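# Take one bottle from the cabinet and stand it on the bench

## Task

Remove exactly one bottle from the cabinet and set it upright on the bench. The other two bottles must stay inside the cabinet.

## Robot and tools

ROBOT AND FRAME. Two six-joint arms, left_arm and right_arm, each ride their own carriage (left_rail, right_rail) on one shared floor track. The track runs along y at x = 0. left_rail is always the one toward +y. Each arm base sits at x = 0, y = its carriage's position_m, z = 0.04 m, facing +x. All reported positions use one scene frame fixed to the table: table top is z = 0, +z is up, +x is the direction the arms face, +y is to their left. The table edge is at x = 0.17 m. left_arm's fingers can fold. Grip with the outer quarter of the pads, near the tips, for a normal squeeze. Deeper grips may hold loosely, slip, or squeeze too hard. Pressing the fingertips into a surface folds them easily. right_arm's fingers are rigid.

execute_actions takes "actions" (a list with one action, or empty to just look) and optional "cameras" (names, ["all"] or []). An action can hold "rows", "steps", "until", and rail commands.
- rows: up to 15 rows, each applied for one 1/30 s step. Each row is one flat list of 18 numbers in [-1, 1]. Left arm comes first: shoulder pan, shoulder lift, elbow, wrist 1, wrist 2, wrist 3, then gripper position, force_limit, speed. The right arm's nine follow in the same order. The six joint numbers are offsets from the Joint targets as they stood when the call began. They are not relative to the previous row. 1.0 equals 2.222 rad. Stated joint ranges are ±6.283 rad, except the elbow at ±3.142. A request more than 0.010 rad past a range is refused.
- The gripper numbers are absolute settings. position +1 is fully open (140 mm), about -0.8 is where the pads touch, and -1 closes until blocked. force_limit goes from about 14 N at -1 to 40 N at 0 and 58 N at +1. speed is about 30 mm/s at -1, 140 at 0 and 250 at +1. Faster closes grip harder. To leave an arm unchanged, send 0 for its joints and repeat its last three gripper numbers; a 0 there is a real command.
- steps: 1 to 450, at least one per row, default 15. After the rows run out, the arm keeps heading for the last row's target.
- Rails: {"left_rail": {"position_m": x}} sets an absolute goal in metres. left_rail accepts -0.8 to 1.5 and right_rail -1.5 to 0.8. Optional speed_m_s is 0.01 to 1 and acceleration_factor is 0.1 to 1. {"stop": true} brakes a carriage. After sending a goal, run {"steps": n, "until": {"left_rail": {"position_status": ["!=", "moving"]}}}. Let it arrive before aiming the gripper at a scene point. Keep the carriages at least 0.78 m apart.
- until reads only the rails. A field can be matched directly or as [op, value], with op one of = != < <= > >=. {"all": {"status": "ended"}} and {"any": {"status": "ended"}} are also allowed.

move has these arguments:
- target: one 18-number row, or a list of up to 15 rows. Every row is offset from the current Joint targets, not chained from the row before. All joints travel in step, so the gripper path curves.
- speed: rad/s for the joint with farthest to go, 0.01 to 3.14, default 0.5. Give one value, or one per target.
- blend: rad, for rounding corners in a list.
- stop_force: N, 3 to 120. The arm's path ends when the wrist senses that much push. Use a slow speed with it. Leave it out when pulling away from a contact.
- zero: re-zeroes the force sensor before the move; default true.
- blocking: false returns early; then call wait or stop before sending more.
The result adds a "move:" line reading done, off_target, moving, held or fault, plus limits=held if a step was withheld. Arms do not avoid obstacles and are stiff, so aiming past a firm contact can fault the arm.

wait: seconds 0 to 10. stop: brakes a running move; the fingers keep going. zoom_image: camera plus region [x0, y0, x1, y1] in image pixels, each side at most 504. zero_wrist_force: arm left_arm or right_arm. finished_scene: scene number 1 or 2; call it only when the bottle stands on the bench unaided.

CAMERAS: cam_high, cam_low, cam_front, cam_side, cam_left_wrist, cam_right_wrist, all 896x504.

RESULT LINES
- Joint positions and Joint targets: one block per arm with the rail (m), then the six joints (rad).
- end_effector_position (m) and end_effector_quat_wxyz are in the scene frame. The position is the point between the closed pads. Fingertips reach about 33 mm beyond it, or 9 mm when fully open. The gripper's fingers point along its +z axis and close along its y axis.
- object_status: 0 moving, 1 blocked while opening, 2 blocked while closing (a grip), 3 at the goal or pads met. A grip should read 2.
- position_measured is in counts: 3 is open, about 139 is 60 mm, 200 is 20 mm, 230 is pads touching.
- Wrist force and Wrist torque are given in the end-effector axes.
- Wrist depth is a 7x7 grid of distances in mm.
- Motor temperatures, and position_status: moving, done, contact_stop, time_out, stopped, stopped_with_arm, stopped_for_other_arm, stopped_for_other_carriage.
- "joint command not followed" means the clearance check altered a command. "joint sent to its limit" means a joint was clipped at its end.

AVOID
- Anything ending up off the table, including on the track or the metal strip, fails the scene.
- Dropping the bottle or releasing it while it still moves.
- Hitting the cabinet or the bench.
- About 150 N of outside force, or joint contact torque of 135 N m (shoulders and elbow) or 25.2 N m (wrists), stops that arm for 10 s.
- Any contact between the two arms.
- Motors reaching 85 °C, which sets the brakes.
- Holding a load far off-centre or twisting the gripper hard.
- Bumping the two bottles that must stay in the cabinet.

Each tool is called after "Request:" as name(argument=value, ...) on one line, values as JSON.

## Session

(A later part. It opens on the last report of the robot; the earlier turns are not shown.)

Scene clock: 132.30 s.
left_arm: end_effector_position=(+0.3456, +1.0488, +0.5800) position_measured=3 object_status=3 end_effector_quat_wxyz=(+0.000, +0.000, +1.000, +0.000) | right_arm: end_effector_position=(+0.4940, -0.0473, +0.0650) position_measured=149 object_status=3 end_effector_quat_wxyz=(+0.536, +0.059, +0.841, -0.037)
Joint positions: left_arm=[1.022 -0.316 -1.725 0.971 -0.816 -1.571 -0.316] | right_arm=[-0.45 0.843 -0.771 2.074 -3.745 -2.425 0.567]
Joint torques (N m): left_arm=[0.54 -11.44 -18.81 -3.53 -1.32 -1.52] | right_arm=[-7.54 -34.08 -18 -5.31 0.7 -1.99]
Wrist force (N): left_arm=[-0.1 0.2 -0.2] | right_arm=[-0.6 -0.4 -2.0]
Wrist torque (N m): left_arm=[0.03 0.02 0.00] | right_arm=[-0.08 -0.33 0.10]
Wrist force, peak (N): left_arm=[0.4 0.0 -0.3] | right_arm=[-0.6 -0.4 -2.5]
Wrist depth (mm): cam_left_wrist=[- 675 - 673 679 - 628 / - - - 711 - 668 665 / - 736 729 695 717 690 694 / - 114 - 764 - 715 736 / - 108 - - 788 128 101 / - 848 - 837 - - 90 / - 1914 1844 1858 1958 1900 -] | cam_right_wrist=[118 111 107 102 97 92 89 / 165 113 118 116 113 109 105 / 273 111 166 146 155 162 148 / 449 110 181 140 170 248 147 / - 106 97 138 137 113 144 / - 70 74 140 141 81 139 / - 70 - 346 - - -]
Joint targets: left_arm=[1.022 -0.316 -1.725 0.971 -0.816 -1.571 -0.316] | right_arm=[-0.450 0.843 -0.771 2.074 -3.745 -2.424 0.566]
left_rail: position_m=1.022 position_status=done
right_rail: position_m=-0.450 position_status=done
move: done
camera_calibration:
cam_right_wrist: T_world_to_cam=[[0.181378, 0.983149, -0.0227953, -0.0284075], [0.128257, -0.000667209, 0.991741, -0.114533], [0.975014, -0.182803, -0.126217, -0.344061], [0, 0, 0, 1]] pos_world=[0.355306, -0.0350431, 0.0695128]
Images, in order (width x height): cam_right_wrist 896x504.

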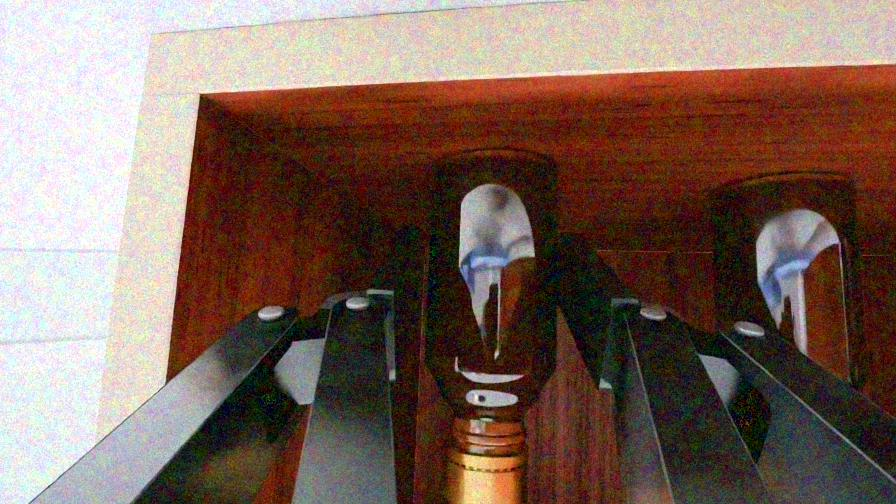

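Request:
execute_actions(actions=[{"rows": [[0,0,0,0,0,0,1,1,1,0,0,0,0,0,0,-0.02,0,-0.6]], "steps": 12}], cameras=["cam_right_wrist"])

Scene clock: 135.73 s.
left_arm: end_effector_position=(+0.3456, +1.0488, +0.5800) position_measured=3 object_status=3 end_effector_quat_wxyz=(+0.000, +0.000, +1.000, +0.000) | right_arm: end_effector_position=(+0.4943, -0.0474, +0.0650) position_measured=131 object_status=3 end_effector_quat_wxyz=(+0.536, +0.059, +0.841, -0.037)
Joint positions: left_arm=[1.022 -0.316 -1.725 0.971 -0.816 -1.571 -0.316] | right_arm=[-0.45 0.843 -0.771 2.074 -3.745 -2.424 0.566]
Joint torques (N m): left_arm=[-0.01 -11.22 -19.41 -3.63 -1.23 -1.45] | right_arm=[-7.89 -35.08 -18.54 -5.27 0.48 -1.97]
Wrist force (N): left_arm=[0.1 0.0 -0.2] | right_arm=[-0.6 -0.5 -1.9]
Wrist torque (N m): left_arm=[0.00 -0.01 0.00] | right_arm=[-0.10 -0.33 0.09]
Wrist force, peak (N): left_arm=[0.5 -0.2 0.3] | right_arm=[-0.7 -0.6 -2.4]
Wrist depth (mm): cam_left_wrist=[- - 661 - 625 675 - / 740 - 686 - - - - / - 795 - 701 - 764 659 / - 123 - - - 138 - / - 107 790 803 - 128 101 / - 866 912 846 - - 90 / - 1914 2004 1858 1844 1732 -] | cam_right_wrist=[118 111 106 102 96 92 88 / 165 112 118 115 113 109 105 / 272 111 166 146 154 162 147 / - 110 167 140 152 246 147 / - 105 95 140 138 109 143 / - 73 74 140 145 80 80 / - 72 - 142 342 - -]
Joint targets: left_arm=[1.022 -0.316 -1.725 0.971 -0.816 -1.571 -0.316] | right_arm=[-0.450 0.843 -0.771 2.074 -3.745 -2.424 0.566]
left_rail: position_m=1.022 position_status=done
right_rail: position_m=-0.450 position_status=done
camera_calibration:
cam_right_wrist: T_world_to_cam=[[0.18138, 0.983149, -0.0227778, -0.0283656], [0.128254, -0.000684609, 0.991741, -0.114571], [0.975014, -0.182803, -0.126217, -0.344372], [0, 0, 0, 1]] pos_world=[0.355606, -0.0351431, 0.0695129]
Images, in order (width x height): cam_right_wrist 896x504.

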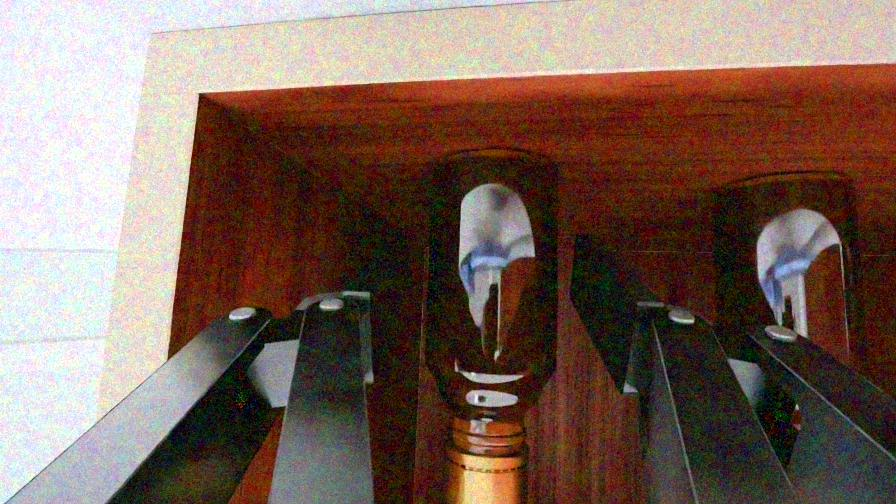

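Request:
zoom_image(camera="cam_right_wrist", region=[330, 130, 670, 480])

Scaled by 1.440 from the camera's 896x504 image, which has a finer 1280x720 frame.

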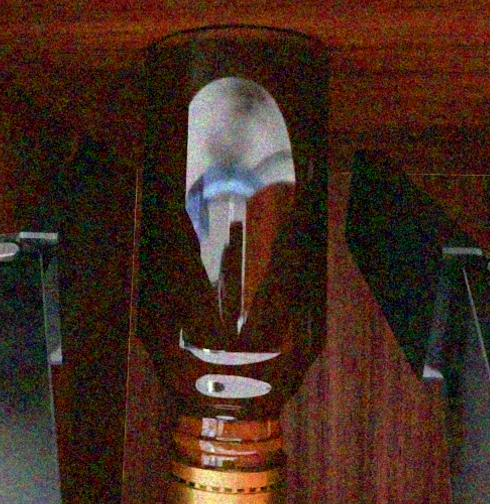

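Request:
move(target=[0,0,0,0,0,0,1,1,1,-0.01233,0.00349,-0.00769,-0.00543,0.00929,-0.01261,-0.02,0,-0.6], speed=0.05, cameras=["cam_right_wrist"])

Scene clock: 138.57 s.
left_arm: end_effector_position=(+0.3456, +1.0488, +0.5800) position_measured=3 object_status=3 end_effector_quat_wxyz=(+0.000, +0.000, +1.000, +0.000) | right_arm: end_effector_position=(+0.5091, -0.0503, +0.0653) position_measured=131 object_status=3 end_effector_quat_wxyz=(+0.536, +0.059, +0.841, -0.037)
Joint positions: left_arm=[1.022 -0.316 -1.725 0.971 -0.816 -1.571 -0.316] | right_arm=[-0.45 0.816 -0.763 2.057 -3.757 -2.404 0.538]
Joint torques (N m): left_arm=[0.04 -11.64 -19.66 -3.67 -1.11 -1.67] | right_arm=[-7.14 -34.29 -19.15 -5.18 0.49 -1.93]
Wrist force (N): left_arm=[0.1 0.1 -0.1] | right_arm=[-0.6 -0.3 -2.0]
Wrist torque (N m): left_arm=[0.04 -0.03 0.00] | right_arm=[-0.07 -0.33 0.09]
Wrist force, peak (N): left_arm=[0.0 -0.1 -0.6] | right_arm=[-0.6 -0.3 -2.5]
Wrist depth (mm): cam_left_wrist=[681 - 675 649 - 644 658 / 707 - 697 - - 661 661 / - 729 727 - 723 - 681 / - 123 821 788 - 149 - / - 107 - 793 - 136 101 / - 108 890 860 837 808 90 / - 1872 1943 1831 1858 1858 -] | cam_right_wrist=[100 97 91 87 83 81 79 / 97 105 119 116 114 110 106 / 94 106 166 133 142 160 134 / 92 107 162 124 142 292 133 / 89 94 95 123 121 108 128 / - 73 74 123 123 80 80 / - 72 - 126 327 - -]
Joint targets: left_arm=[1.022 -0.316 -1.725 0.971 -0.816 -1.571 -0.316] | right_arm=[-0.450 0.816 -0.763 2.056 -3.757 -2.404 0.538]
left_rail: position_m=1.022 position_status=done
right_rail: position_m=-0.450 position_status=done
move: done
camera_calibration:
cam_right_wrist: T_world_to_cam=[[0.181021, 0.983208, -0.0231049, -0.0279418], [0.127026, -0.0000778781, 0.991899, -0.11611], [0.975242, -0.182489, -0.124907, -0.359502], [0, 0, 0, 1]] pos_world=[0.370408, -0.0381416, 0.0696199]
Images, in order (width x height): cam_right_wrist 896x504.

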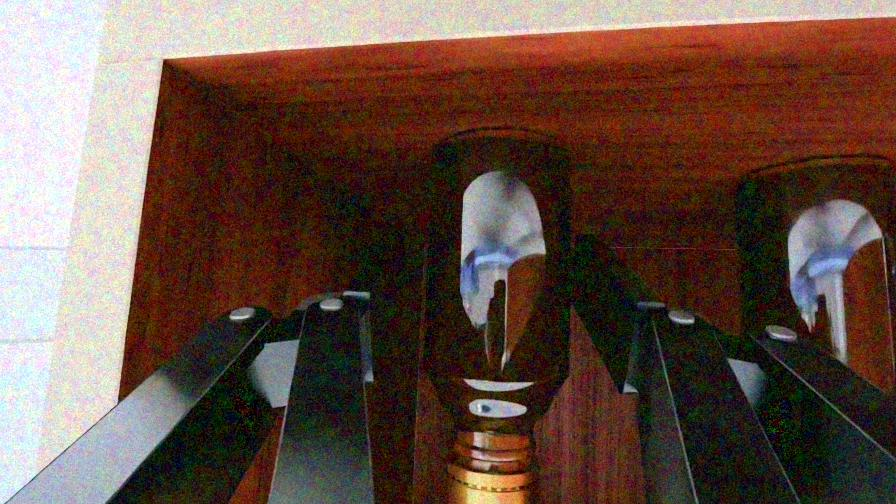

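Request:
zoom_image(camera="cam_right_wrist", region=[330, 110, 670, 450])

Scaled by 1.482 from the camera's 896x504 image, which has a finer 1280x720 frame.

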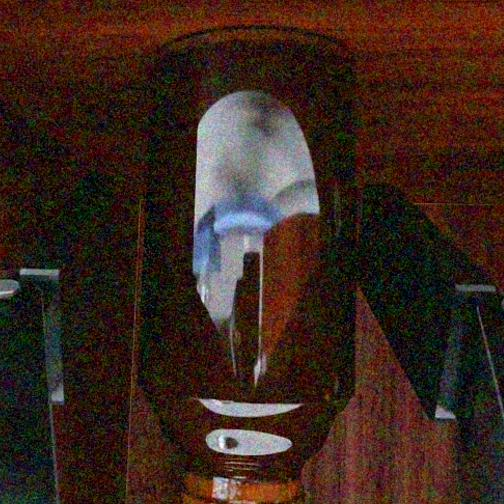

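Request:
execute_actions(actions=[{"rows": [[0,0,0,0,0,0,1,1,1,0,0,0,0,0,0,-1,0,-1]], "steps": 35}], cameras=["cam_right_wrist"])

Scene clock: 141.60 s.
left_arm: end_effector_position=(+0.3456, +1.0488, +0.5800) position_measured=3 object_status=3 end_effector_quat_wxyz=(+0.000, +0.000, +1.000, +0.000) | right_arm: end_effector_position=(+0.5093, -0.0503, +0.0653) position_measured=163 object_status=2 end_effector_quat_wxyz=(+0.536, +0.059, +0.841, -0.037)
Joint positions: left_arm=[1.022 -0.316 -1.725 0.971 -0.816 -1.571 -0.316] | right_arm=[-0.45 0.816 -0.763 2.056 -3.757 -2.404 0.538]
Joint torques (N m): left_arm=[0.61 -10.98 -18.95 -3.63 -1.33 -1.93] | right_arm=[-7.11 -35.01 -11.71 -0.35 -1.82 -1.93]
Wrist force (N): left_arm=[0.2 0.3 0.0] | right_arm=[-4.9 -0.1 -7.7]
Wrist torque (N m): left_arm=[0.06 -0.03 0.00] | right_arm=[-0.13 -0.16 0.18]
Wrist force, peak (N): left_arm=[0.4 0.2 -0.2] | right_arm=[-4.7 -0.1 -7.8]
Wrist depth (mm): cam_left_wrist=[670 643 - 684 723 621 - / 705 746 701 675 675 648 633 / - - - - 705 - - / 793 115 - - 749 138 742 / - 108 813 - - 128 101 / - 101 - - 771 - 90 / - 1914 1928 1818 1844 1872 -] | cam_right_wrist=[99 96 91 87 83 81 79 / 96 105 119 116 114 110 107 / 94 106 167 137 142 160 134 / 91 106 176 123 252 293 132 / 89 107 96 118 120 147 130 / 87 71 78 120 120 80 125 / - - - 125 - 75 -]
Joint targets: left_arm=[1.022 -0.316 -1.725 0.971 -0.816 -1.571 -0.316] | right_arm=[-0.450 0.816 -0.763 2.056 -3.757 -2.404 0.538]
left_rail: position_m=1.022 position_status=done
right_rail: position_m=-0.450 position_status=done
camera_calibration:
cam_right_wrist: T_world_to_cam=[[0.181036, 0.983208, -0.0229898, -0.0279917], [0.127005, -0.000192005, 0.991902, -0.116133], [0.975241, -0.182489, -0.124907, -0.359697], [0, 0, 0, 1]] pos_world=[0.370608, -0.0381415, 0.0696201]
Images, in order (width x height): cam_right_wrist 896x504.

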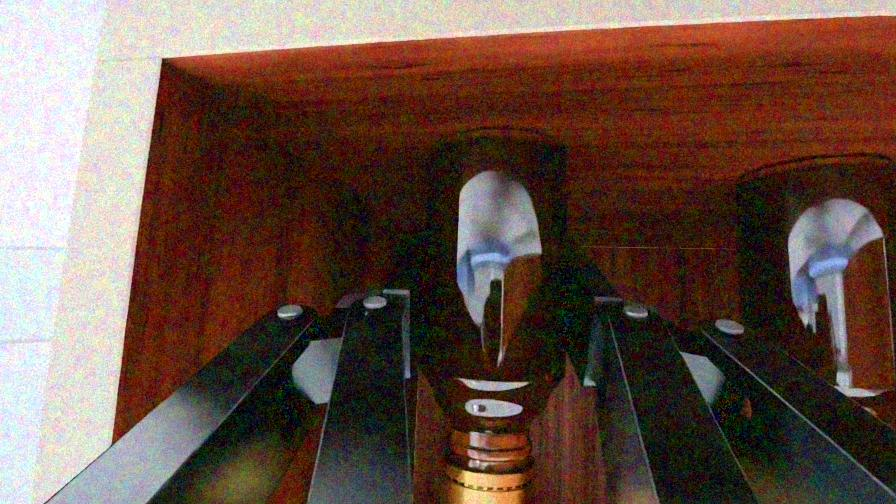

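Request:
move(target=[0,0,0,0,0,0,1,1,1,-0.00009,-0.02854,0.00491,0.02378,0.00012,0.00013,-1,0,-1], speed=0.06, cameras=["cam_right_wrist"])

Scene clock: 151.23 s.
left_arm: end_effector_position=(+0.3456, +1.0488, +0.5800) position_measured=3 object_status=3 end_effector_quat_wxyz=(+0.000, +0.000, +1.000, +0.000) | right_arm: end_effector_position=(+0.5097, -0.0501, +0.0900) position_measured=163 object_status=2 end_effector_quat_wxyz=(+0.536, +0.059, +0.841, -0.037)
Joint positions: left_arm=[1.022 -0.316 -1.725 0.971 -0.816 -1.571 -0.316] | right_arm=[-0.45 0.815 -0.826 2.067 -3.705 -2.403 0.538]
Joint torques (N m): left_arm=[-0.21 -11.74 -19.75 -3.68 -1.45 -1.88] | right_arm=[-7.84 -52.51 -3.14 -1.53 0.21 2.34]
Wrist force (N): left_arm=[0.2 0.1 -0.1] | right_arm=[1.8 -0.2 -0.9]
Wrist torque (N m): left_arm=[0.03 -0.04 0.00] | right_arm=[-0.05 -0.34 0.06]
Wrist force, peak (N): left_arm=[0.4 0.3 0.1] | right_arm=[-4.8 -0.3 -7.8]
Wrist depth (mm): cam_left_wrist=[- 644 658 589 621 - - / - 711 703 648 633 - - / 744 - 713 715 705 - - / - 123 - 744 719 717 - / - 107 - 818 786 128 101 / - - 860 - - - 90 / - 1928 1928 1831 1885 1818 -] | cam_right_wrist=[99 105 127 125 122 120 117 / 96 106 159 168 164 160 137 / 93 106 176 131 209 223 134 / 91 107 177 123 338 330 132 / 88 107 96 118 119 149 133 / 87 71 78 120 119 80 132 / - - - 125 - 75 -]
Joint targets: left_arm=[1.022 -0.316 -1.725 0.971 -0.816 -1.571 -0.316] | right_arm=[-0.450 0.815 -0.826 2.067 -3.704 -2.403 0.538]
left_rail: position_m=1.022 position_status=done
right_rail: position_m=-0.450 position_status=done
move: done
camera_calibration:
cam_right_wrist: T_world_to_cam=[[0.181146, 0.983188, -0.022977, -0.0278311], [0.127303, -0.000274911, 0.991864, -0.140891], [0.975182, -0.182597, -0.125212, -0.356887], [0, 0, 0, 1]] pos_world=[0.371008, -0.0378421, 0.0944184]
Images, in order (width x height): cam_right_wrist 896x504.

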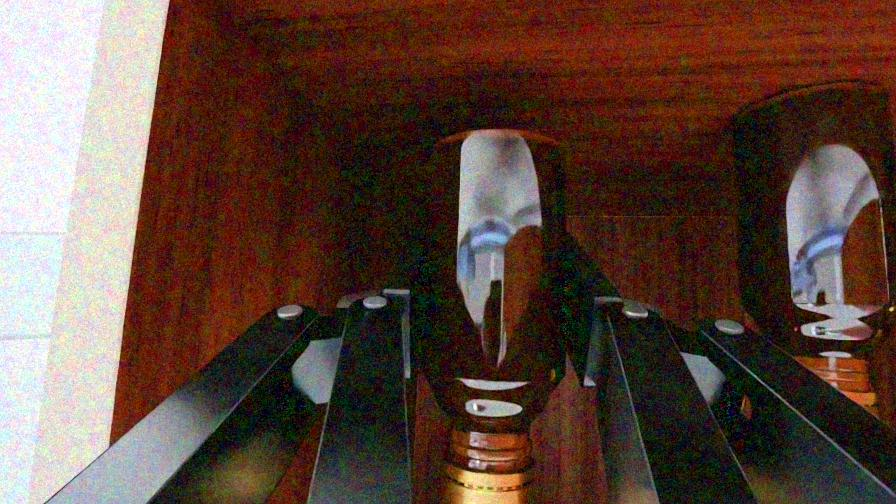

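Request:
move(target=[[0,0,0,0,0,0,1,1,1,0.04867,-0.0156,0.03117,0.02287,-0.03658,0.05008,-1,0,-1],[0,0,0,0,0,0,1,1,1,0.1028,-0.0336,0.05576,0.07267,-0.0733,0.11907,-1,0,-1],[0,0,0,0,0,0,1,1,1,0.13163,-0.04518,0.06412,0.11161,-0.08947,0.1627,-1,0,-1]], speed=0.15, blend=[0.03, 0.03, 0], cameras=["cam_right_wrist", "cam_high", "cam_side", "cam_front"])

Scene clock: 155.30 s.
left_arm: end_effector_position=(+0.3456, +1.0488, +0.5800) position_measured=3 object_status=3 end_effector_quat_wxyz=(+0.000, +0.000, +1.000, +0.000) | right_arm: end_effector_position=(+0.3605, -0.0273, +0.0911) position_measured=163 object_status=2 end_effector_quat_wxyz=(+0.536, +0.059, +0.841, -0.035)
Joint positions: left_arm=[1.022 -0.316 -1.725 0.971 -0.816 -1.571 -0.316] | right_arm=[-0.45 1.108 -0.927 2.21 -3.457 -2.602 0.9]
Joint torques (N m): left_arm=[-0.42 -12.68 -19.25 -3.68 -1.25 -1.91] | right_arm=[8.33 -48.5 -1.28 -1.66 -4.34 2.25]
Wrist force (N): left_arm=[0.2 0.1 0.0] | right_arm=[1.6 -0.2 -1.1]
Wrist torque (N m): left_arm=[0.03 -0.04 0.00] | right_arm=[-0.04 -0.30 -0.11]
Wrist force, peak (N): left_arm=[0.0 0.0 -0.5] | right_arm=[2.1 -0.5 -1.2]
Wrist depth (mm): cam_left_wrist=[679 - - - - - - / - 692 707 633 656 - 663 / 749 - 731 - 736 711 699 / - 123 - - - 137 717 / - 107 840 - - 128 101 / - 108 - 818 740 835 90 / - 1914 1831 1805 1805 1755 -] | cam_right_wrist=[162 161 158 156 153 149 147 / 227 224 218 211 206 203 196 / 370 356 271 131 227 250 240 / 626 663 270 123 284 428 253 / - - 94 118 120 453 257 / - 70 78 119 120 80 246 / - - - 125 - 75 -]
Joint targets: left_arm=[1.022 -0.316 -1.725 0.971 -0.816 -1.571 -0.316] | right_arm=[-0.450 1.108 -0.927 2.210 -3.456 -2.602 0.900]
left_rail: position_m=1.022 position_status=done
right_rail: position_m=-0.450 position_status=done
move: done
camera_calibration:
cam_right_wrist: T_world_to_cam=[[0.179685, 0.983531, -0.0195044, -0.0229155], [0.127863, -0.00369175, 0.991785, -0.12325], [0.975379, -0.180703, -0.126421, -0.207026], [0, 0, 0, 1]] pos_world=[0.221805, -0.015327, 0.0956184]
Images, in order (width x height): cam_high 896x504, cam_front 896x504, cam_side 896x504, cam_right_wrist 896x504.

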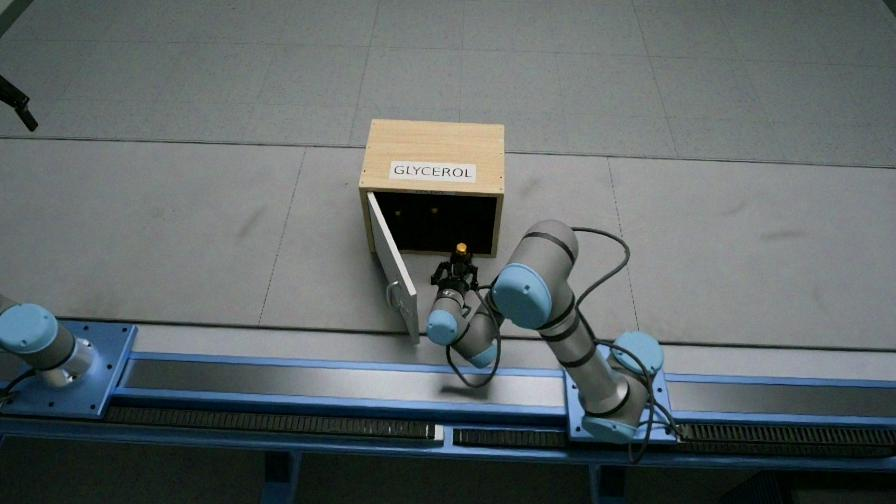

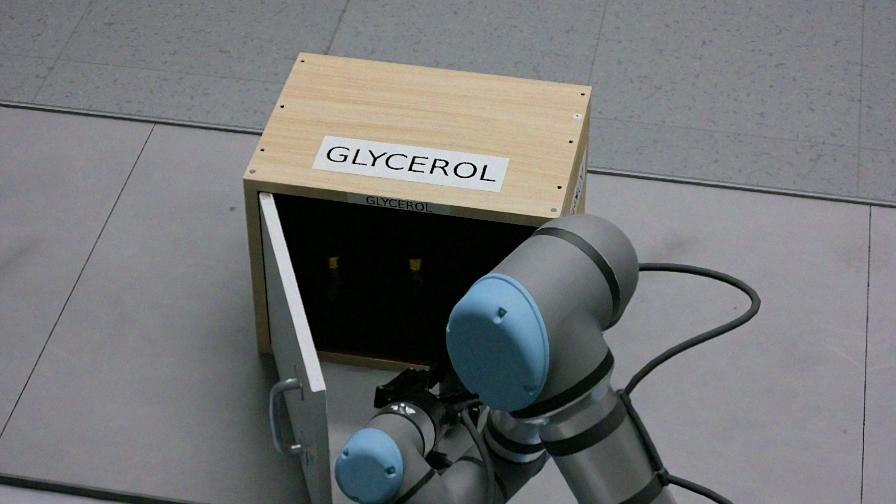

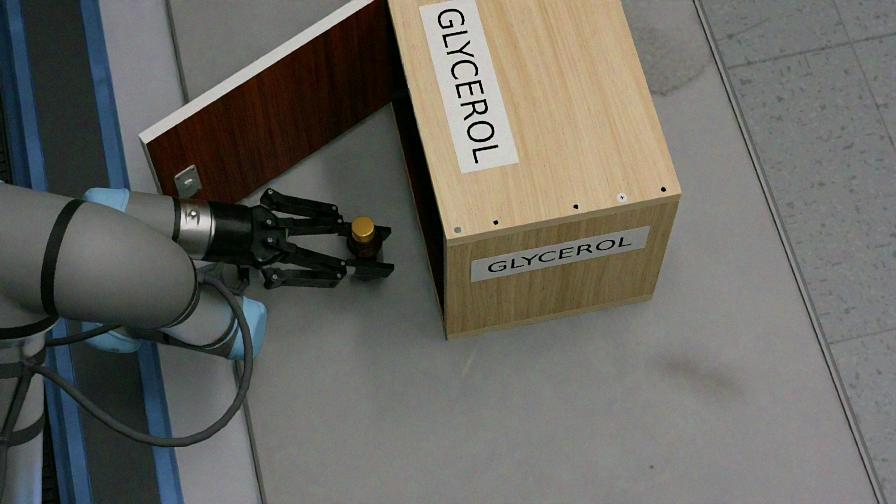

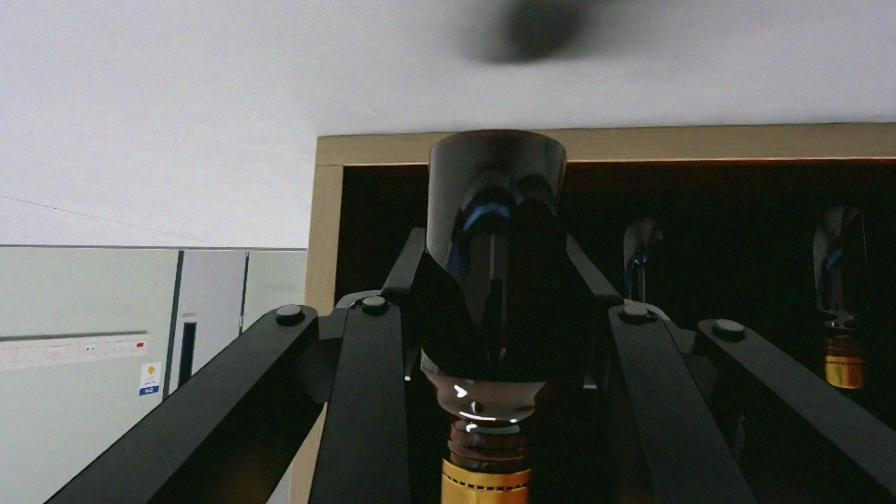

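Request:
execute_actions(actions=[{"right_rail": {"position_m": -0.75, "acceleration_factor": 0.4, "speed_m_s": 0.5}, "steps": 150, "until": {"right_rail": {"position_status": ["!=", "moving"]}}}], cameras=["cam_right_wrist", "cam_high"])

Scene clock: 157.50 s.
left_arm: end_effector_position=(+0.3456, +1.0488, +0.5800) position_measured=3 object_status=3 end_effector_quat_wxyz=(+0.000, +0.000, +1.000, +0.000) | right_arm: end_effector_position=(+0.3604, -0.3273, +0.0911) position_measured=163 object_status=2 end_effector_quat_wxyz=(+0.536, +0.059, +0.841, -0.035)
Joint positions: left_arm=[1.022 -0.316 -1.725 0.971 -0.816 -1.571 -0.316] | right_arm=[-0.75 1.108 -0.927 2.21 -3.456 -2.602 0.9]
Joint torques (N m): left_arm=[0.24 -12.13 -19.51 -3.66 -1.25 -2.07] | right_arm=[3.5 -43.19 -14.88 -2.07 -2.68 2.25]
Wrist force (N): left_arm=[0.1 0.1 -0.1] | right_arm=[1.7 -0.2 -1.1]
Wrist torque (N m): left_arm=[0.01 -0.02 -0.01] | right_arm=[-0.05 -0.32 -0.11]
Wrist force, peak (N): left_arm=[0.3 0.4 -0.2] | right_arm=[2.0 1.7 -1.2]
Wrist depth (mm): cam_left_wrist=[- 670 632 649 - 616 641 / - 641 - 686 688 682 - / - - - 719 665 694 - / 769 114 - 790 783 727 - / - 107 811 800 786 136 101 / - 848 - 829 843 - 90 / - 1914 1872 1793 1805 1768 -] | cam_right_wrist=[162 161 158 156 153 149 147 / 227 224 218 210 205 202 196 / 371 357 314 130 262 310 255 / 615 670 630 123 129 398 255 / - - 94 118 119 333 254 / - 70 78 119 120 80 225 / - - - 125 - 75 -]
Joint targets: left_arm=[1.022 -0.316 -1.725 0.971 -0.816 -1.571 -0.316] | right_arm=[-0.750 1.108 -0.927 2.210 -3.456 -2.602 0.900]
Tool commands: left_gripper/position=+1.0 left_gripper/force_limit=+1.0 left_gripper/speed=+1.0 right_gripper/position=-1.0 right_gripper/force_limit=+0.0 right_gripper/speed=-1.0
left_rail: position_m=1.022 position_status=done
right_rail: position_m=-0.750 speed_m_s=0.50 position_status=done
camera_calibration:
cam_right_wrist: T_world_to_cam=[[0.179672, 0.983531, -0.0196019, 0.272174], [0.127881, -0.00359493, 0.991783, -0.124318], [0.975379, -0.180703, -0.12642, -0.261139], [0, 0, 0, 1]] pos_world=[0.221705, -0.315327, 0.0956182]
Images, in order (width x height): cam_high 896x504, cam_right_wrist 896x504.

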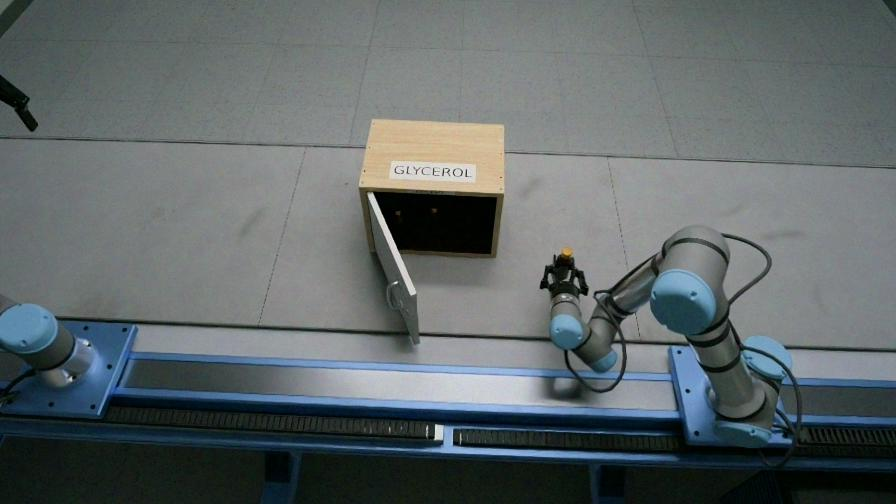

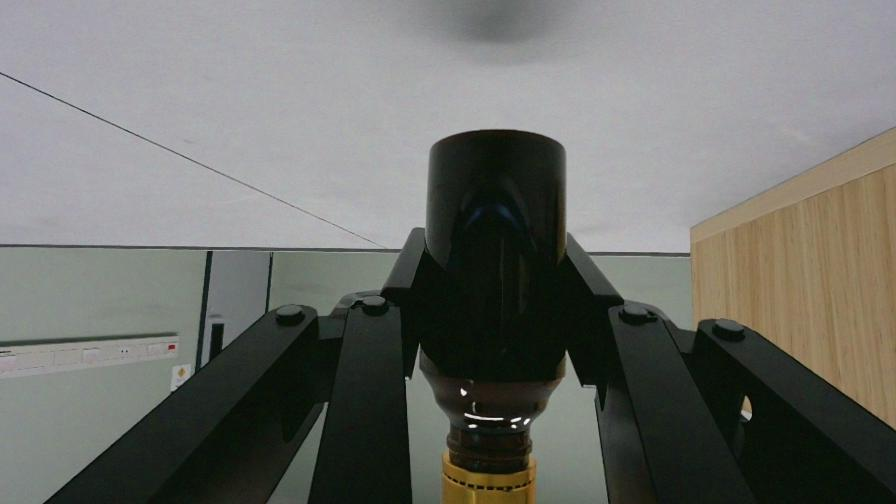

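Request:
move(target=[0,0,0,0,0,0,1,1,1,0.00019,0.06504,-0.01171,-0.05153,-0.00116,0.00053,-1,0,-1], speed=0.05, stop_force=4, cameras=["cam_right_wrist", "cam_side"])

Scene clock: 163.20 s.
left_arm: end_effector_position=(+0.3456, +1.0488, +0.5800) position_measured=3 object_status=3 end_effector_quat_wxyz=(+0.000, +0.000, +1.000, +0.000) | right_arm: end_effector_position=(+0.3609, -0.3267, +0.0471) position_measured=163 object_status=2 end_effector_quat_wxyz=(+0.536, +0.059, +0.841, -0.037)
Joint positions: left_arm=[1.022 -0.316 -1.725 0.971 -0.816 -1.571 -0.316] | right_arm=[-0.75 1.108 -0.802 2.187 -3.555 -2.604 0.901]
Joint torques (N m): left_arm=[0.17 -11.8 -18.94 -3.84 -1.27 -2.04] | right_arm=[1.05 -49.47 1.56 -1.1 -3.1 -0.19]
Wrist force (N): left_arm=[0.0 0.2 -0.1] | right_arm=[-0.6 0.7 -1.6]
Wrist torque (N m): left_arm=[0.05 0.00 -0.01] | right_arm=[0.12 -0.20 -0.06]
Wrist force, peak (N): left_arm=[0.2 0.3 -0.5] | right_arm=[-15.5 0.4 -8.6]
Wrist depth (mm): cam_left_wrist=[679 688 - - - - - / 717 695 677 649 719 672 - / 749 719 - 719 727 690 - / 783 115 746 - 742 128 - / - 107 805 795 - 136 101 / - 848 - - - - 90 / - 1900 1973 1885 1872 1755 -] | cam_right_wrist=[- 92 86 86 87 82 79 / 133 122 119 116 114 110 113 / 205 198 191 131 143 167 161 / 428 398 368 124 142 349 253 / - - 94 118 119 332 253 / - 70 78 119 120 80 223 / - - - 124 - 75 -]
Joint targets: left_arm=[1.022 -0.316 -1.725 0.971 -0.816 -1.571 -0.316] | right_arm=[-0.750 1.108 -0.802 2.187 -3.555 -2.604 0.901]
left_rail: position_m=1.022 position_status=done
right_rail: position_m=-0.750 speed_m_s=0.50 position_status=done
move: contact (right_arm); right_arm: the shoulder lift is farthest, 0.019 rad from its target
camera_calibration:
cam_right_wrist: T_world_to_cam=[[0.180914, 0.983243, -0.0224242, 0.270146], [0.127694, -0.000875745, 0.991813, -0.079831], [0.975174, -0.182296, -0.125713, -0.267425], [0, 0, 0, 1]] pos_world=[0.222107, -0.31444, 0.0516166]
Images, in order (width x height): cam_side 896x504, cam_right_wrist 896x504.

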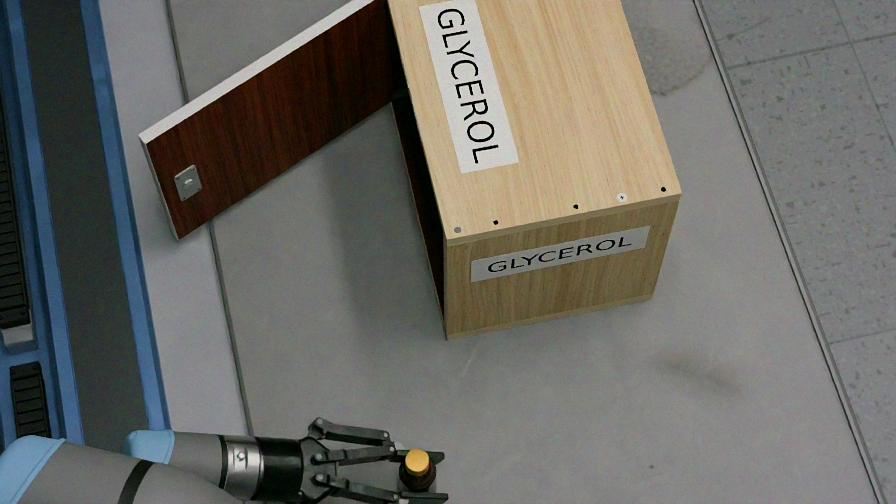

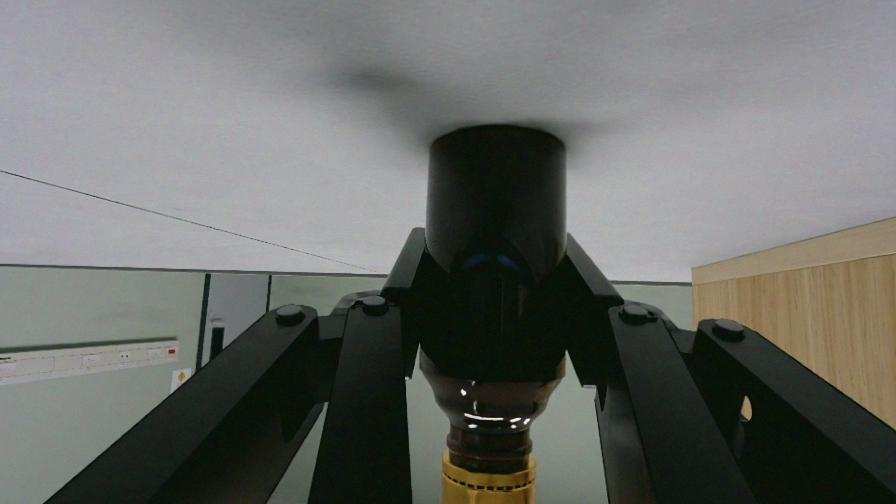

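Request:
execute_actions(actions=[{"rows": [[0,0,0,0,0,0,1,1,1,0,0,0,0,0,0,0.25,0,-0.9]], "steps": 36}], cameras=["cam_right_wrist", "cam_side"])

Scene clock: 165.23 s.
left_arm: end_effector_position=(+0.3456, +1.0488, +0.5800) position_measured=3 object_status=3 end_effector_quat_wxyz=(+0.000, +0.000, +1.000, +0.000) | right_arm: end_effector_position=(+0.3609, -0.3267, +0.0472) position_measured=98 object_status=3 end_effector_quat_wxyz=(+0.536, +0.059, +0.841, -0.037)
Joint positions: left_arm=[1.022 -0.316 -1.725 0.971 -0.816 -1.571 -0.316] | right_arm=[-0.75 1.108 -0.802 2.187 -3.555 -2.604 0.901]
Joint torques (N m): left_arm=[0.16 -11.99 -19.08 -3.78 -1.33 -2.03] | right_arm=[-5.55 -45.92 -1.01 -1.89 -3.37 -1.56]
Wrist force (N): left_arm=[0.2 0.2 0.0] | right_arm=[-1.1 0.6 -2.1]
Wrist torque (N m): left_arm=[0.04 -0.03 0.00] | right_arm=[0.14 -0.24 -0.10]
Wrist force, peak (N): left_arm=[0.4 0.2 -0.3] | right_arm=[-1.2 0.6 -2.3]
Wrist depth (mm): cam_left_wrist=[659 670 635 681 621 690 - / 729 707 699 697 - 648 - / - - 697 684 - 713 - / - 123 778 738 744 734 731 / - 107 715 786 - 128 101 / - - 854 840 - - 90 / - 1900 1858 1844 1818 1743 -] | cam_right_wrist=[- 92 86 86 87 82 79 / 133 122 119 116 114 109 113 / 204 198 191 137 142 167 161 / 430 481 291 123 143 336 254 / - 90 105 119 125 123 253 / - 76 78 121 125 80 80 / - 70 - 124 - - 71]
Joint targets: left_arm=[1.022 -0.316 -1.725 0.971 -0.816 -1.571 -0.316] | right_arm=[-0.750 1.108 -0.802 2.187 -3.555 -2.604 0.901]
left_rail: position_m=1.022 position_status=done
right_rail: position_m=-0.750 speed_m_s=0.50 position_status=done
camera_calibration:
cam_right_wrist: T_world_to_cam=[[0.181015, 0.983225, -0.0224192, 0.270198], [0.127594, -0.000875076, 0.991826, -0.0798228], [0.975168, -0.182395, -0.125612, -0.267576], [0, 0, 0, 1]] pos_world=[0.222207, -0.31454, 0.0516172]
Images, in order (width x height): cam_side 896x504, cam_right_wrist 896x504.

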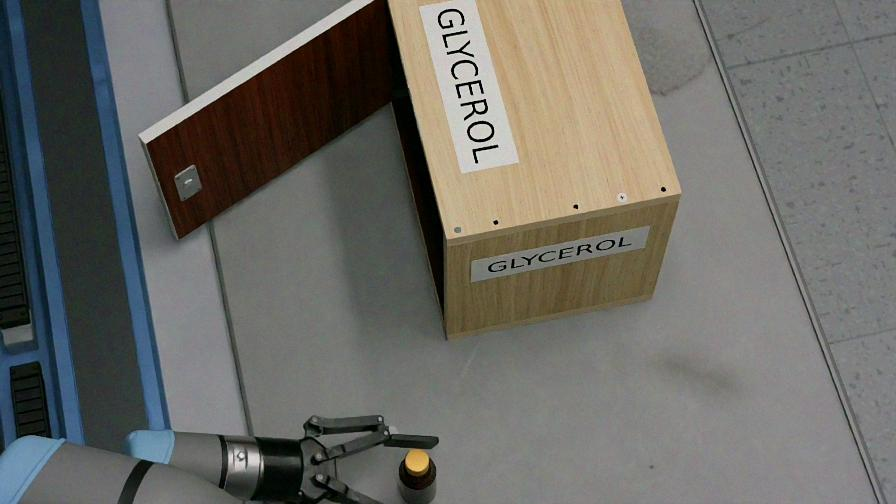

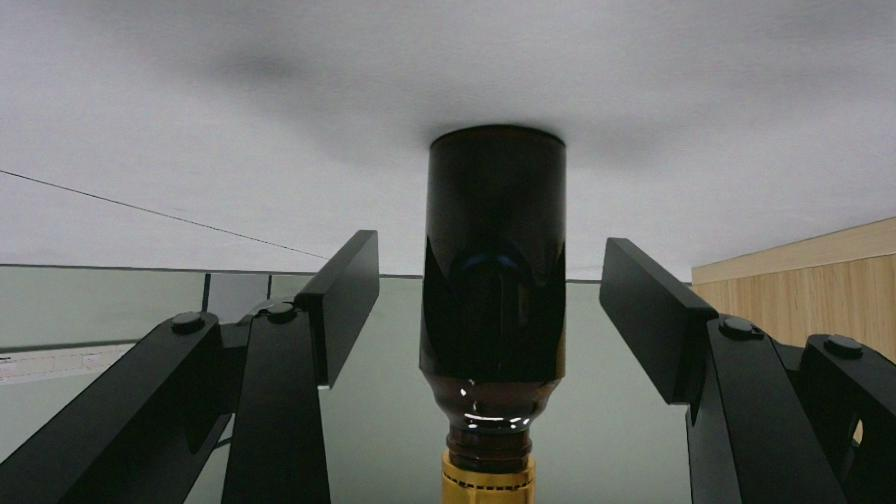

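Request:
move(target=[[0,0,0,0,0,0,1,1,1,0.05932,-0.06165,0.01837,0.13869,-0.02864,0.10802,0.25,0,-0.9],[0,0,0,0,0,0,1,1,1,0.08889,-0.22288,0.00269,0.37171,-0.03809,0.17073,0.25,0,-0.9],[0,0,0,0,0,0,1,1,1,-0.02439,-0.20501,-0.49215,0.96683,0.4649,0.59504,0.25,0,-0.9]], speed=[0.15, 0.4, 0.8], blend=[0.03, 0.15, 0], cameras=["cam_right_wrist", "cam_high", "cam_side"])

Scene clock: 175.97 s.
left_arm: end_effector_position=(+0.3456, +1.0488, +0.5800) position_measured=3 object_status=3 end_effector_quat_wxyz=(+0.000, +0.000, +1.000, +0.000) | right_arm: end_effector_position=(+0.1895, -0.1473, +0.3594) position_measured=98 object_status=3 end_effector_quat_wxyz=(+0.000, +0.552, +0.834, +0.000)
Joint positions: left_arm=[1.022 -0.316 -1.725 0.971 -0.816 -1.571 -0.316] | right_arm=[-0.75 1.054 -1.257 1.094 -1.407 -1.572 2.223]
Joint torques (N m): left_arm=[0.3 -12.27 -19.14 -3.81 -1.34 -1.93] | right_arm=[-7.96 -32.06 -36.63 -0.78 1.52 2.35]
Wrist force (N): left_arm=[0.2 0.0 -0.1] | right_arm=[0.0 0.9 0.3]
Wrist torque (N m): left_arm=[0.01 -0.03 -0.01] | right_arm=[0.21 0.01 -0.09]
Wrist force, peak (N): left_arm=[0.4 0.2 -0.4] | right_arm=[-1.2 0.9 -2.3]
Wrist depth (mm): cam_left_wrist=[679 644 675 648 616 653 625 / 666 - 692 694 659 648 - / - - 774 717 707 - - / 740 114 764 764 717 128 - / - 107 816 786 771 128 100 / - - 803 872 835 - 90 / - 1844 1818 1818 1844 1780 -] | cam_right_wrist=[1236 1188 453 464 445 439 424 / 1269 1211 465 484 466 458 439 / 1355 570 491 504 491 477 456 / 1411 591 162 530 510 486 482 / 1518 95 106 559 538 122 367 / - 76 591 588 574 80 80 / - 70 638 623 607 - 71]
Joint targets: left_arm=[1.022 -0.316 -1.725 0.971 -0.816 -1.571 -0.316] | right_arm=[-0.750 1.054 -1.257 1.094 -1.407 -1.571 2.223]
left_rail: position_m=1.022 position_status=done
right_rail: position_m=-0.750 speed_m_s=0.50 position_status=done
move: done
camera_calibration:
cam_right_wrist: T_world_to_cam=[[0.917846, 0.39398, -0.0483594, -0.0852429], [0.389138, -0.869078, 0.305409, -0.298231], [0.078297, -0.299137, -0.950992, 0.420896], [0, 0, 0, 1]] pos_world=[0.161338, -0.0996961, 0.487229]
Images, in order (width x height): cam_high 896x504, cam_side 896x504, cam_right_wrist 896x504.

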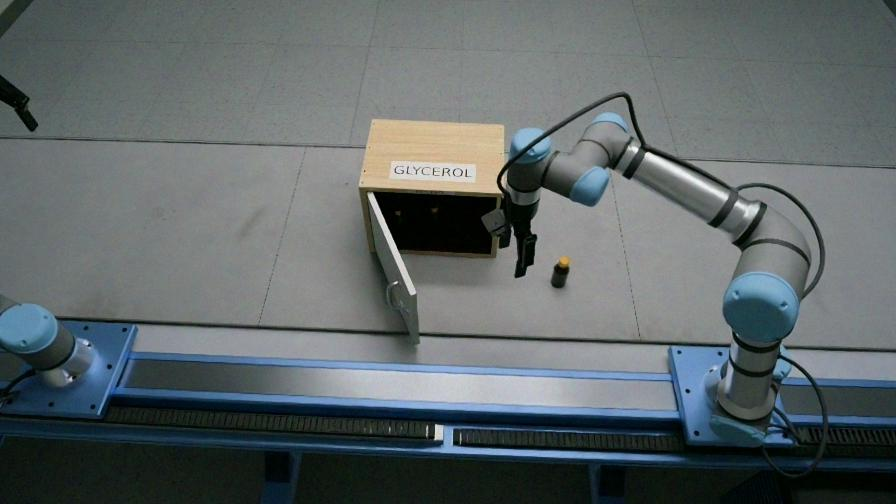

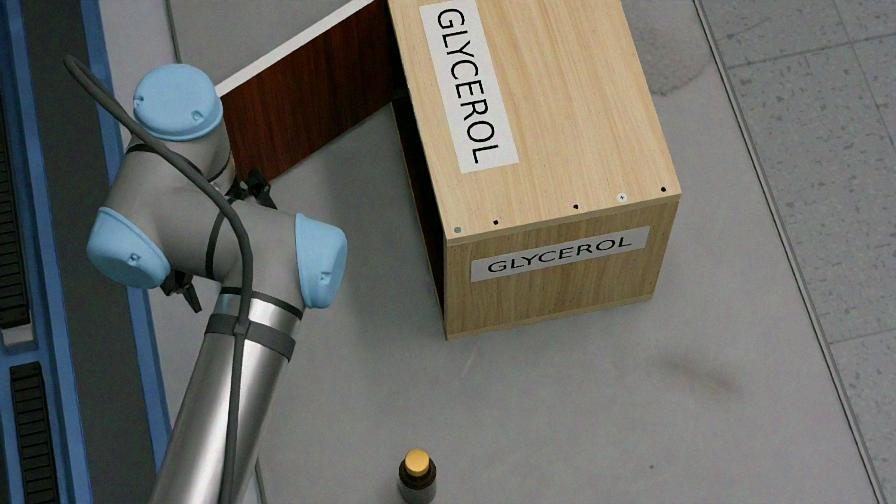

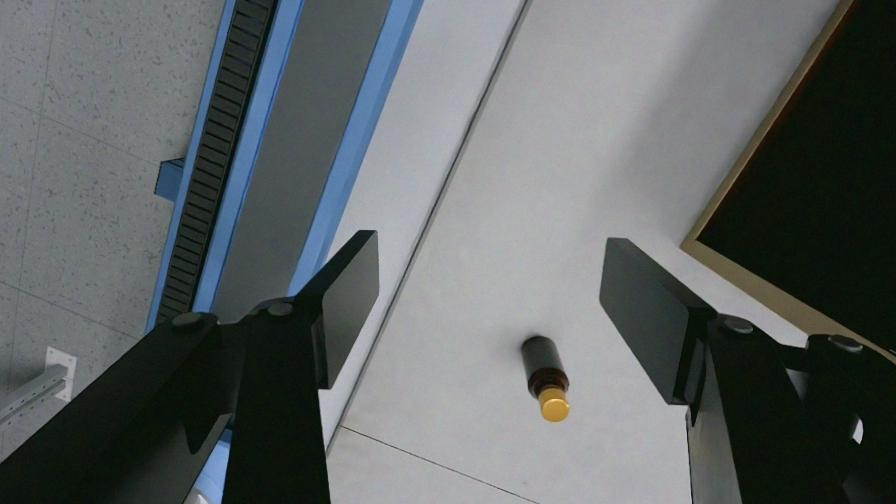

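Request:
execute_actions(actions=[{"right_rail": {"position_m": -0.45}, "steps": 150, "until": {"right_rail": {"position_status": ["!=", "moving"]}}}], cameras=["cam_right_wrist", "cam_front"])

Scene clock: 178.03 s.
left_arm: end_effector_position=(+0.3456, +1.0488, +0.5800) position_measured=3 object_status=3 end_effector_quat_wxyz=(+0.000, +0.000, +1.000, +0.000) | right_arm: end_effector_position=(+0.1894, +0.1527, +0.3595) position_measured=98 object_status=3 end_effector_quat_wxyz=(+0.000, +0.552, +0.834, +0.000)
Joint positions: left_arm=[1.022 -0.316 -1.725 0.971 -0.816 -1.571 -0.316] | right_arm=[-0.45 1.054 -1.257 1.094 -1.407 -1.571 2.223]
Joint torques (N m): left_arm=[0.43 -11.75 -19.66 -3.84 -1.31 -2.01] | right_arm=[-1.27 -46.41 -31.46 -3.14 0.45 2.17]
Wrist force (N): left_arm=[-0.2 0.2 0.0] | right_arm=[0.2 0.7 0.5]
Wrist torque (N m): left_arm=[0.05 0.03 0.00] | right_arm=[0.15 -0.03 -0.08]
Wrist force, peak (N): left_arm=[0.0 0.5 -0.3] | right_arm=[1.2 1.4 0.4]
Wrist depth (mm): cam_left_wrist=[- 677 653 616 643 663 638 / - - 695 - 675 681 654 / 749 715 719 713 - - 653 / - 114 - 725 - 137 - / - 107 - - 818 136 101 / - 102 837 851 808 793 90 / - 1885 1989 1943 1858 1928 -] | cam_right_wrist=[1182 1159 456 461 443 438 432 / 1263 520 469 486 469 455 455 / 1355 564 492 490 478 469 470 / 1411 582 163 261 261 260 258 / 1509 95 106 555 544 123 420 / - 76 592 586 570 80 80 / - 70 604 615 574 - 71]
Joint targets: left_arm=[1.022 -0.316 -1.725 0.971 -0.816 -1.571 -0.316] | right_arm=[-0.450 1.054 -1.257 1.094 -1.407 -1.571 2.223]
Tool commands: left_gripper/position=+1.0 left_gripper/force_limit=+1.0 left_gripper/speed=+1.0 right_gripper/position=+0.25 right_gripper/force_limit=+0.0 right_gripper/speed=-0.9
left_rail: position_m=1.022 position_status=done
right_rail: position_m=-0.450 speed_m_s=0.50 position_status=done
camera_calibration:
cam_right_wrist: T_world_to_cam=[[0.917975, 0.39364, -0.0486833, -0.203316], [0.388933, -0.86926, 0.305153, -0.0373811], [0.0778019, -0.299057, -0.951058, 0.51082], [0, 0, 0, 1]] pos_world=[0.161435, 0.200304, 0.487328]
Images, in order (width x height): cam_front 896x504, cam_right_wrist 896x504.

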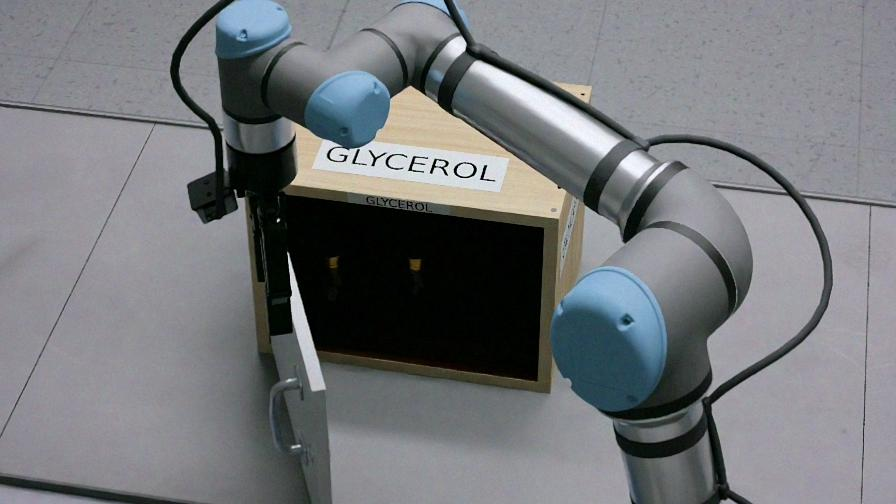

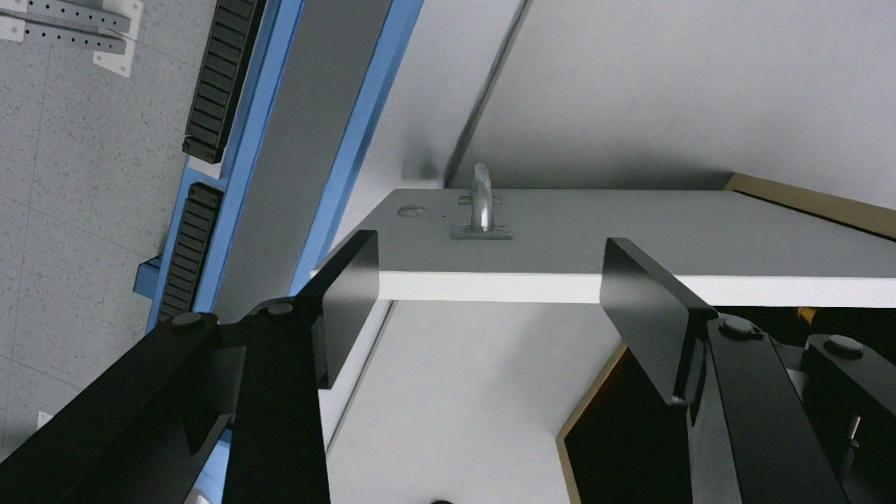

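Request:
move(target=[0,0,0,0,0,0,1,1,1,0,0.00561,0.17156,-0.17717,0,0,0.25,0,-0.9], speed=0.25, stop_force=15, cameras=["cam_right_wrist"])

Scene clock: 183.77 s.
left_arm: end_effector_position=(+0.3456, +1.0488, +0.5800) position_measured=3 object_status=3 end_effector_quat_wxyz=(+0.000, +0.000, +1.000, +0.000) | right_arm: end_effector_position=(+0.1894, +0.1526, +0.2045) position_measured=98 object_status=3 end_effector_quat_wxyz=(+0.000, +0.552, +0.834, +0.000)
Joint positions: left_arm=[1.022 -0.316 -1.725 0.971 -0.816 -1.571 -0.316] | right_arm=[-0.45 1.054 -1.245 1.475 -1.801 -1.571 2.223]
Joint torques (N m): left_arm=[0.48 -11.82 -19.37 -3.94 -1.34 -2.08] | right_arm=[6.9 -31.97 -17.54 -5.02 -1.8 1.91]
Wrist force (N): left_arm=[0.0 -0.1 0.1] | right_arm=[0.2 0.8 0.2]
Wrist torque (N m): left_arm=[-0.01 0.01 0.00] | right_arm=[0.19 -0.03 -0.08]
Wrist force, peak (N): left_arm=[0.1 0.0 -0.8] | right_arm=[0.2 0.7 1.0]
Wrist depth (mm): cam_left_wrist=[- - 670 666 616 627 675 / - - 695 690 - 694 658 / 701 738 717 717 - 717 729 / 793 123 725 742 - 138 699 / - 107 - - 774 128 101 / - 887 811 832 848 - 90 / - 1914 1844 1831 1818 1708 -] | cam_right_wrist=[331 315 308 323 303 299 296 / 1090 330 329 333 320 314 310 / 1153 345 352 347 336 329 322 / 453 357 350 262 259 258 258 / 1276 91 106 185 171 122 181 / - 76 119 128 128 80 80 / - 70 102 102 102 101 71]
Joint targets: left_arm=[1.022 -0.316 -1.725 0.971 -0.816 -1.571 -0.316] | right_arm=[-0.450 1.054 -1.245 1.475 -1.801 -1.571 2.223]
left_rail: position_m=1.022 position_status=done
right_rail: position_m=-0.450 speed_m_s=0.50 position_status=done
move: done
camera_calibration:
cam_right_wrist: T_world_to_cam=[[0.917968, 0.393667, -0.0485959, -0.2108], [0.38893, -0.869248, 0.30519, 0.00991168], [0.0779012, -0.299055, -0.951051, 0.36349], [0, 0, 0, 1]] pos_world=[0.161336, 0.200304, 0.332428]
Images, in order (width x height): cam_right_wrist 896x504.

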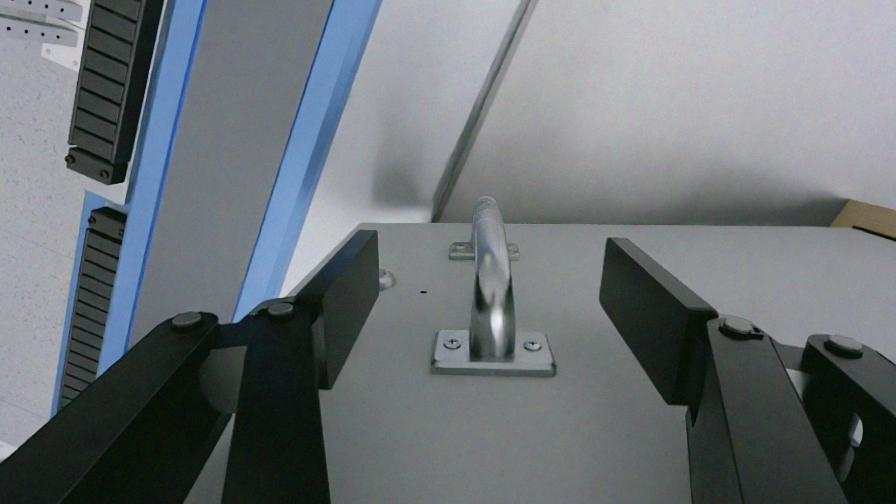

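Request:
execute_actions(actions=[{"rows": [[0,0,0,0,0,0,1,1,1,0,0,0,0,0,0,-1,0,-1]], "steps": 90}])

Scene clock: 187.17 s.
left_arm: end_effector_position=(+0.3456, +1.0488, +0.5800) position_measured=3 object_status=3 end_effector_quat_wxyz=(+0.000, +0.000, +1.000, +0.000) | right_arm: end_effector_position=(+0.1894, +0.1526, +0.2045) position_measured=214 object_status=2 end_effector_quat_wxyz=(+0.000, +0.552, +0.834, +0.000)
Joint positions: left_arm=[1.022 -0.316 -1.725 0.971 -0.816 -1.571 -0.316] | right_arm=[-0.45 1.054 -1.245 1.475 -1.801 -1.571 2.223]
Joint torques (N m): left_arm=[0.89 -12.23 -19.31 -3.92 -1.25 -1.97] | right_arm=[7.22 -35.87 -18.04 0.5 2.2 1.66]
Wrist force (N): left_arm=[-0.1 0.0 -0.4] | right_arm=[1.8 6.9 -0.6]
Wrist torque (N m): left_arm=[0.01 0.02 0.00] | right_arm=[0.72 -0.02 -0.72]
Wrist force, peak (N): left_arm=[0.5 0.3 -0.1] | right_arm=[1.8 6.9 -0.6]
Wrist depth (mm): cam_left_wrist=[- - 656 - 656 - - / 690 - 688 - - - - / - 699 - - 767 - 679 / 755 115 843 746 - 139 727 / - 108 800 816 - 128 101 / - 851 881 837 829 808 90 / - 1831 1885 1973 1805 1844 -] | cam_right_wrist=[333 314 311 322 305 300 295 / 348 327 327 335 320 313 309 / 1137 345 351 348 336 329 323 / 453 357 355 290 259 259 257 / 459 382 185 97 110 183 170 / 469 - 77 75 75 80 132 / - - - 102 - 72 -]
Joint targets: left_arm=[1.022 -0.316 -1.725 0.971 -0.816 -1.571 -0.316] | right_arm=[-0.450 1.054 -1.245 1.475 -1.801 -1.571 2.223]
left_rail: position_m=1.022 position_status=done
right_rail: position_m=-0.450 speed_m_s=0.50 position_status=done


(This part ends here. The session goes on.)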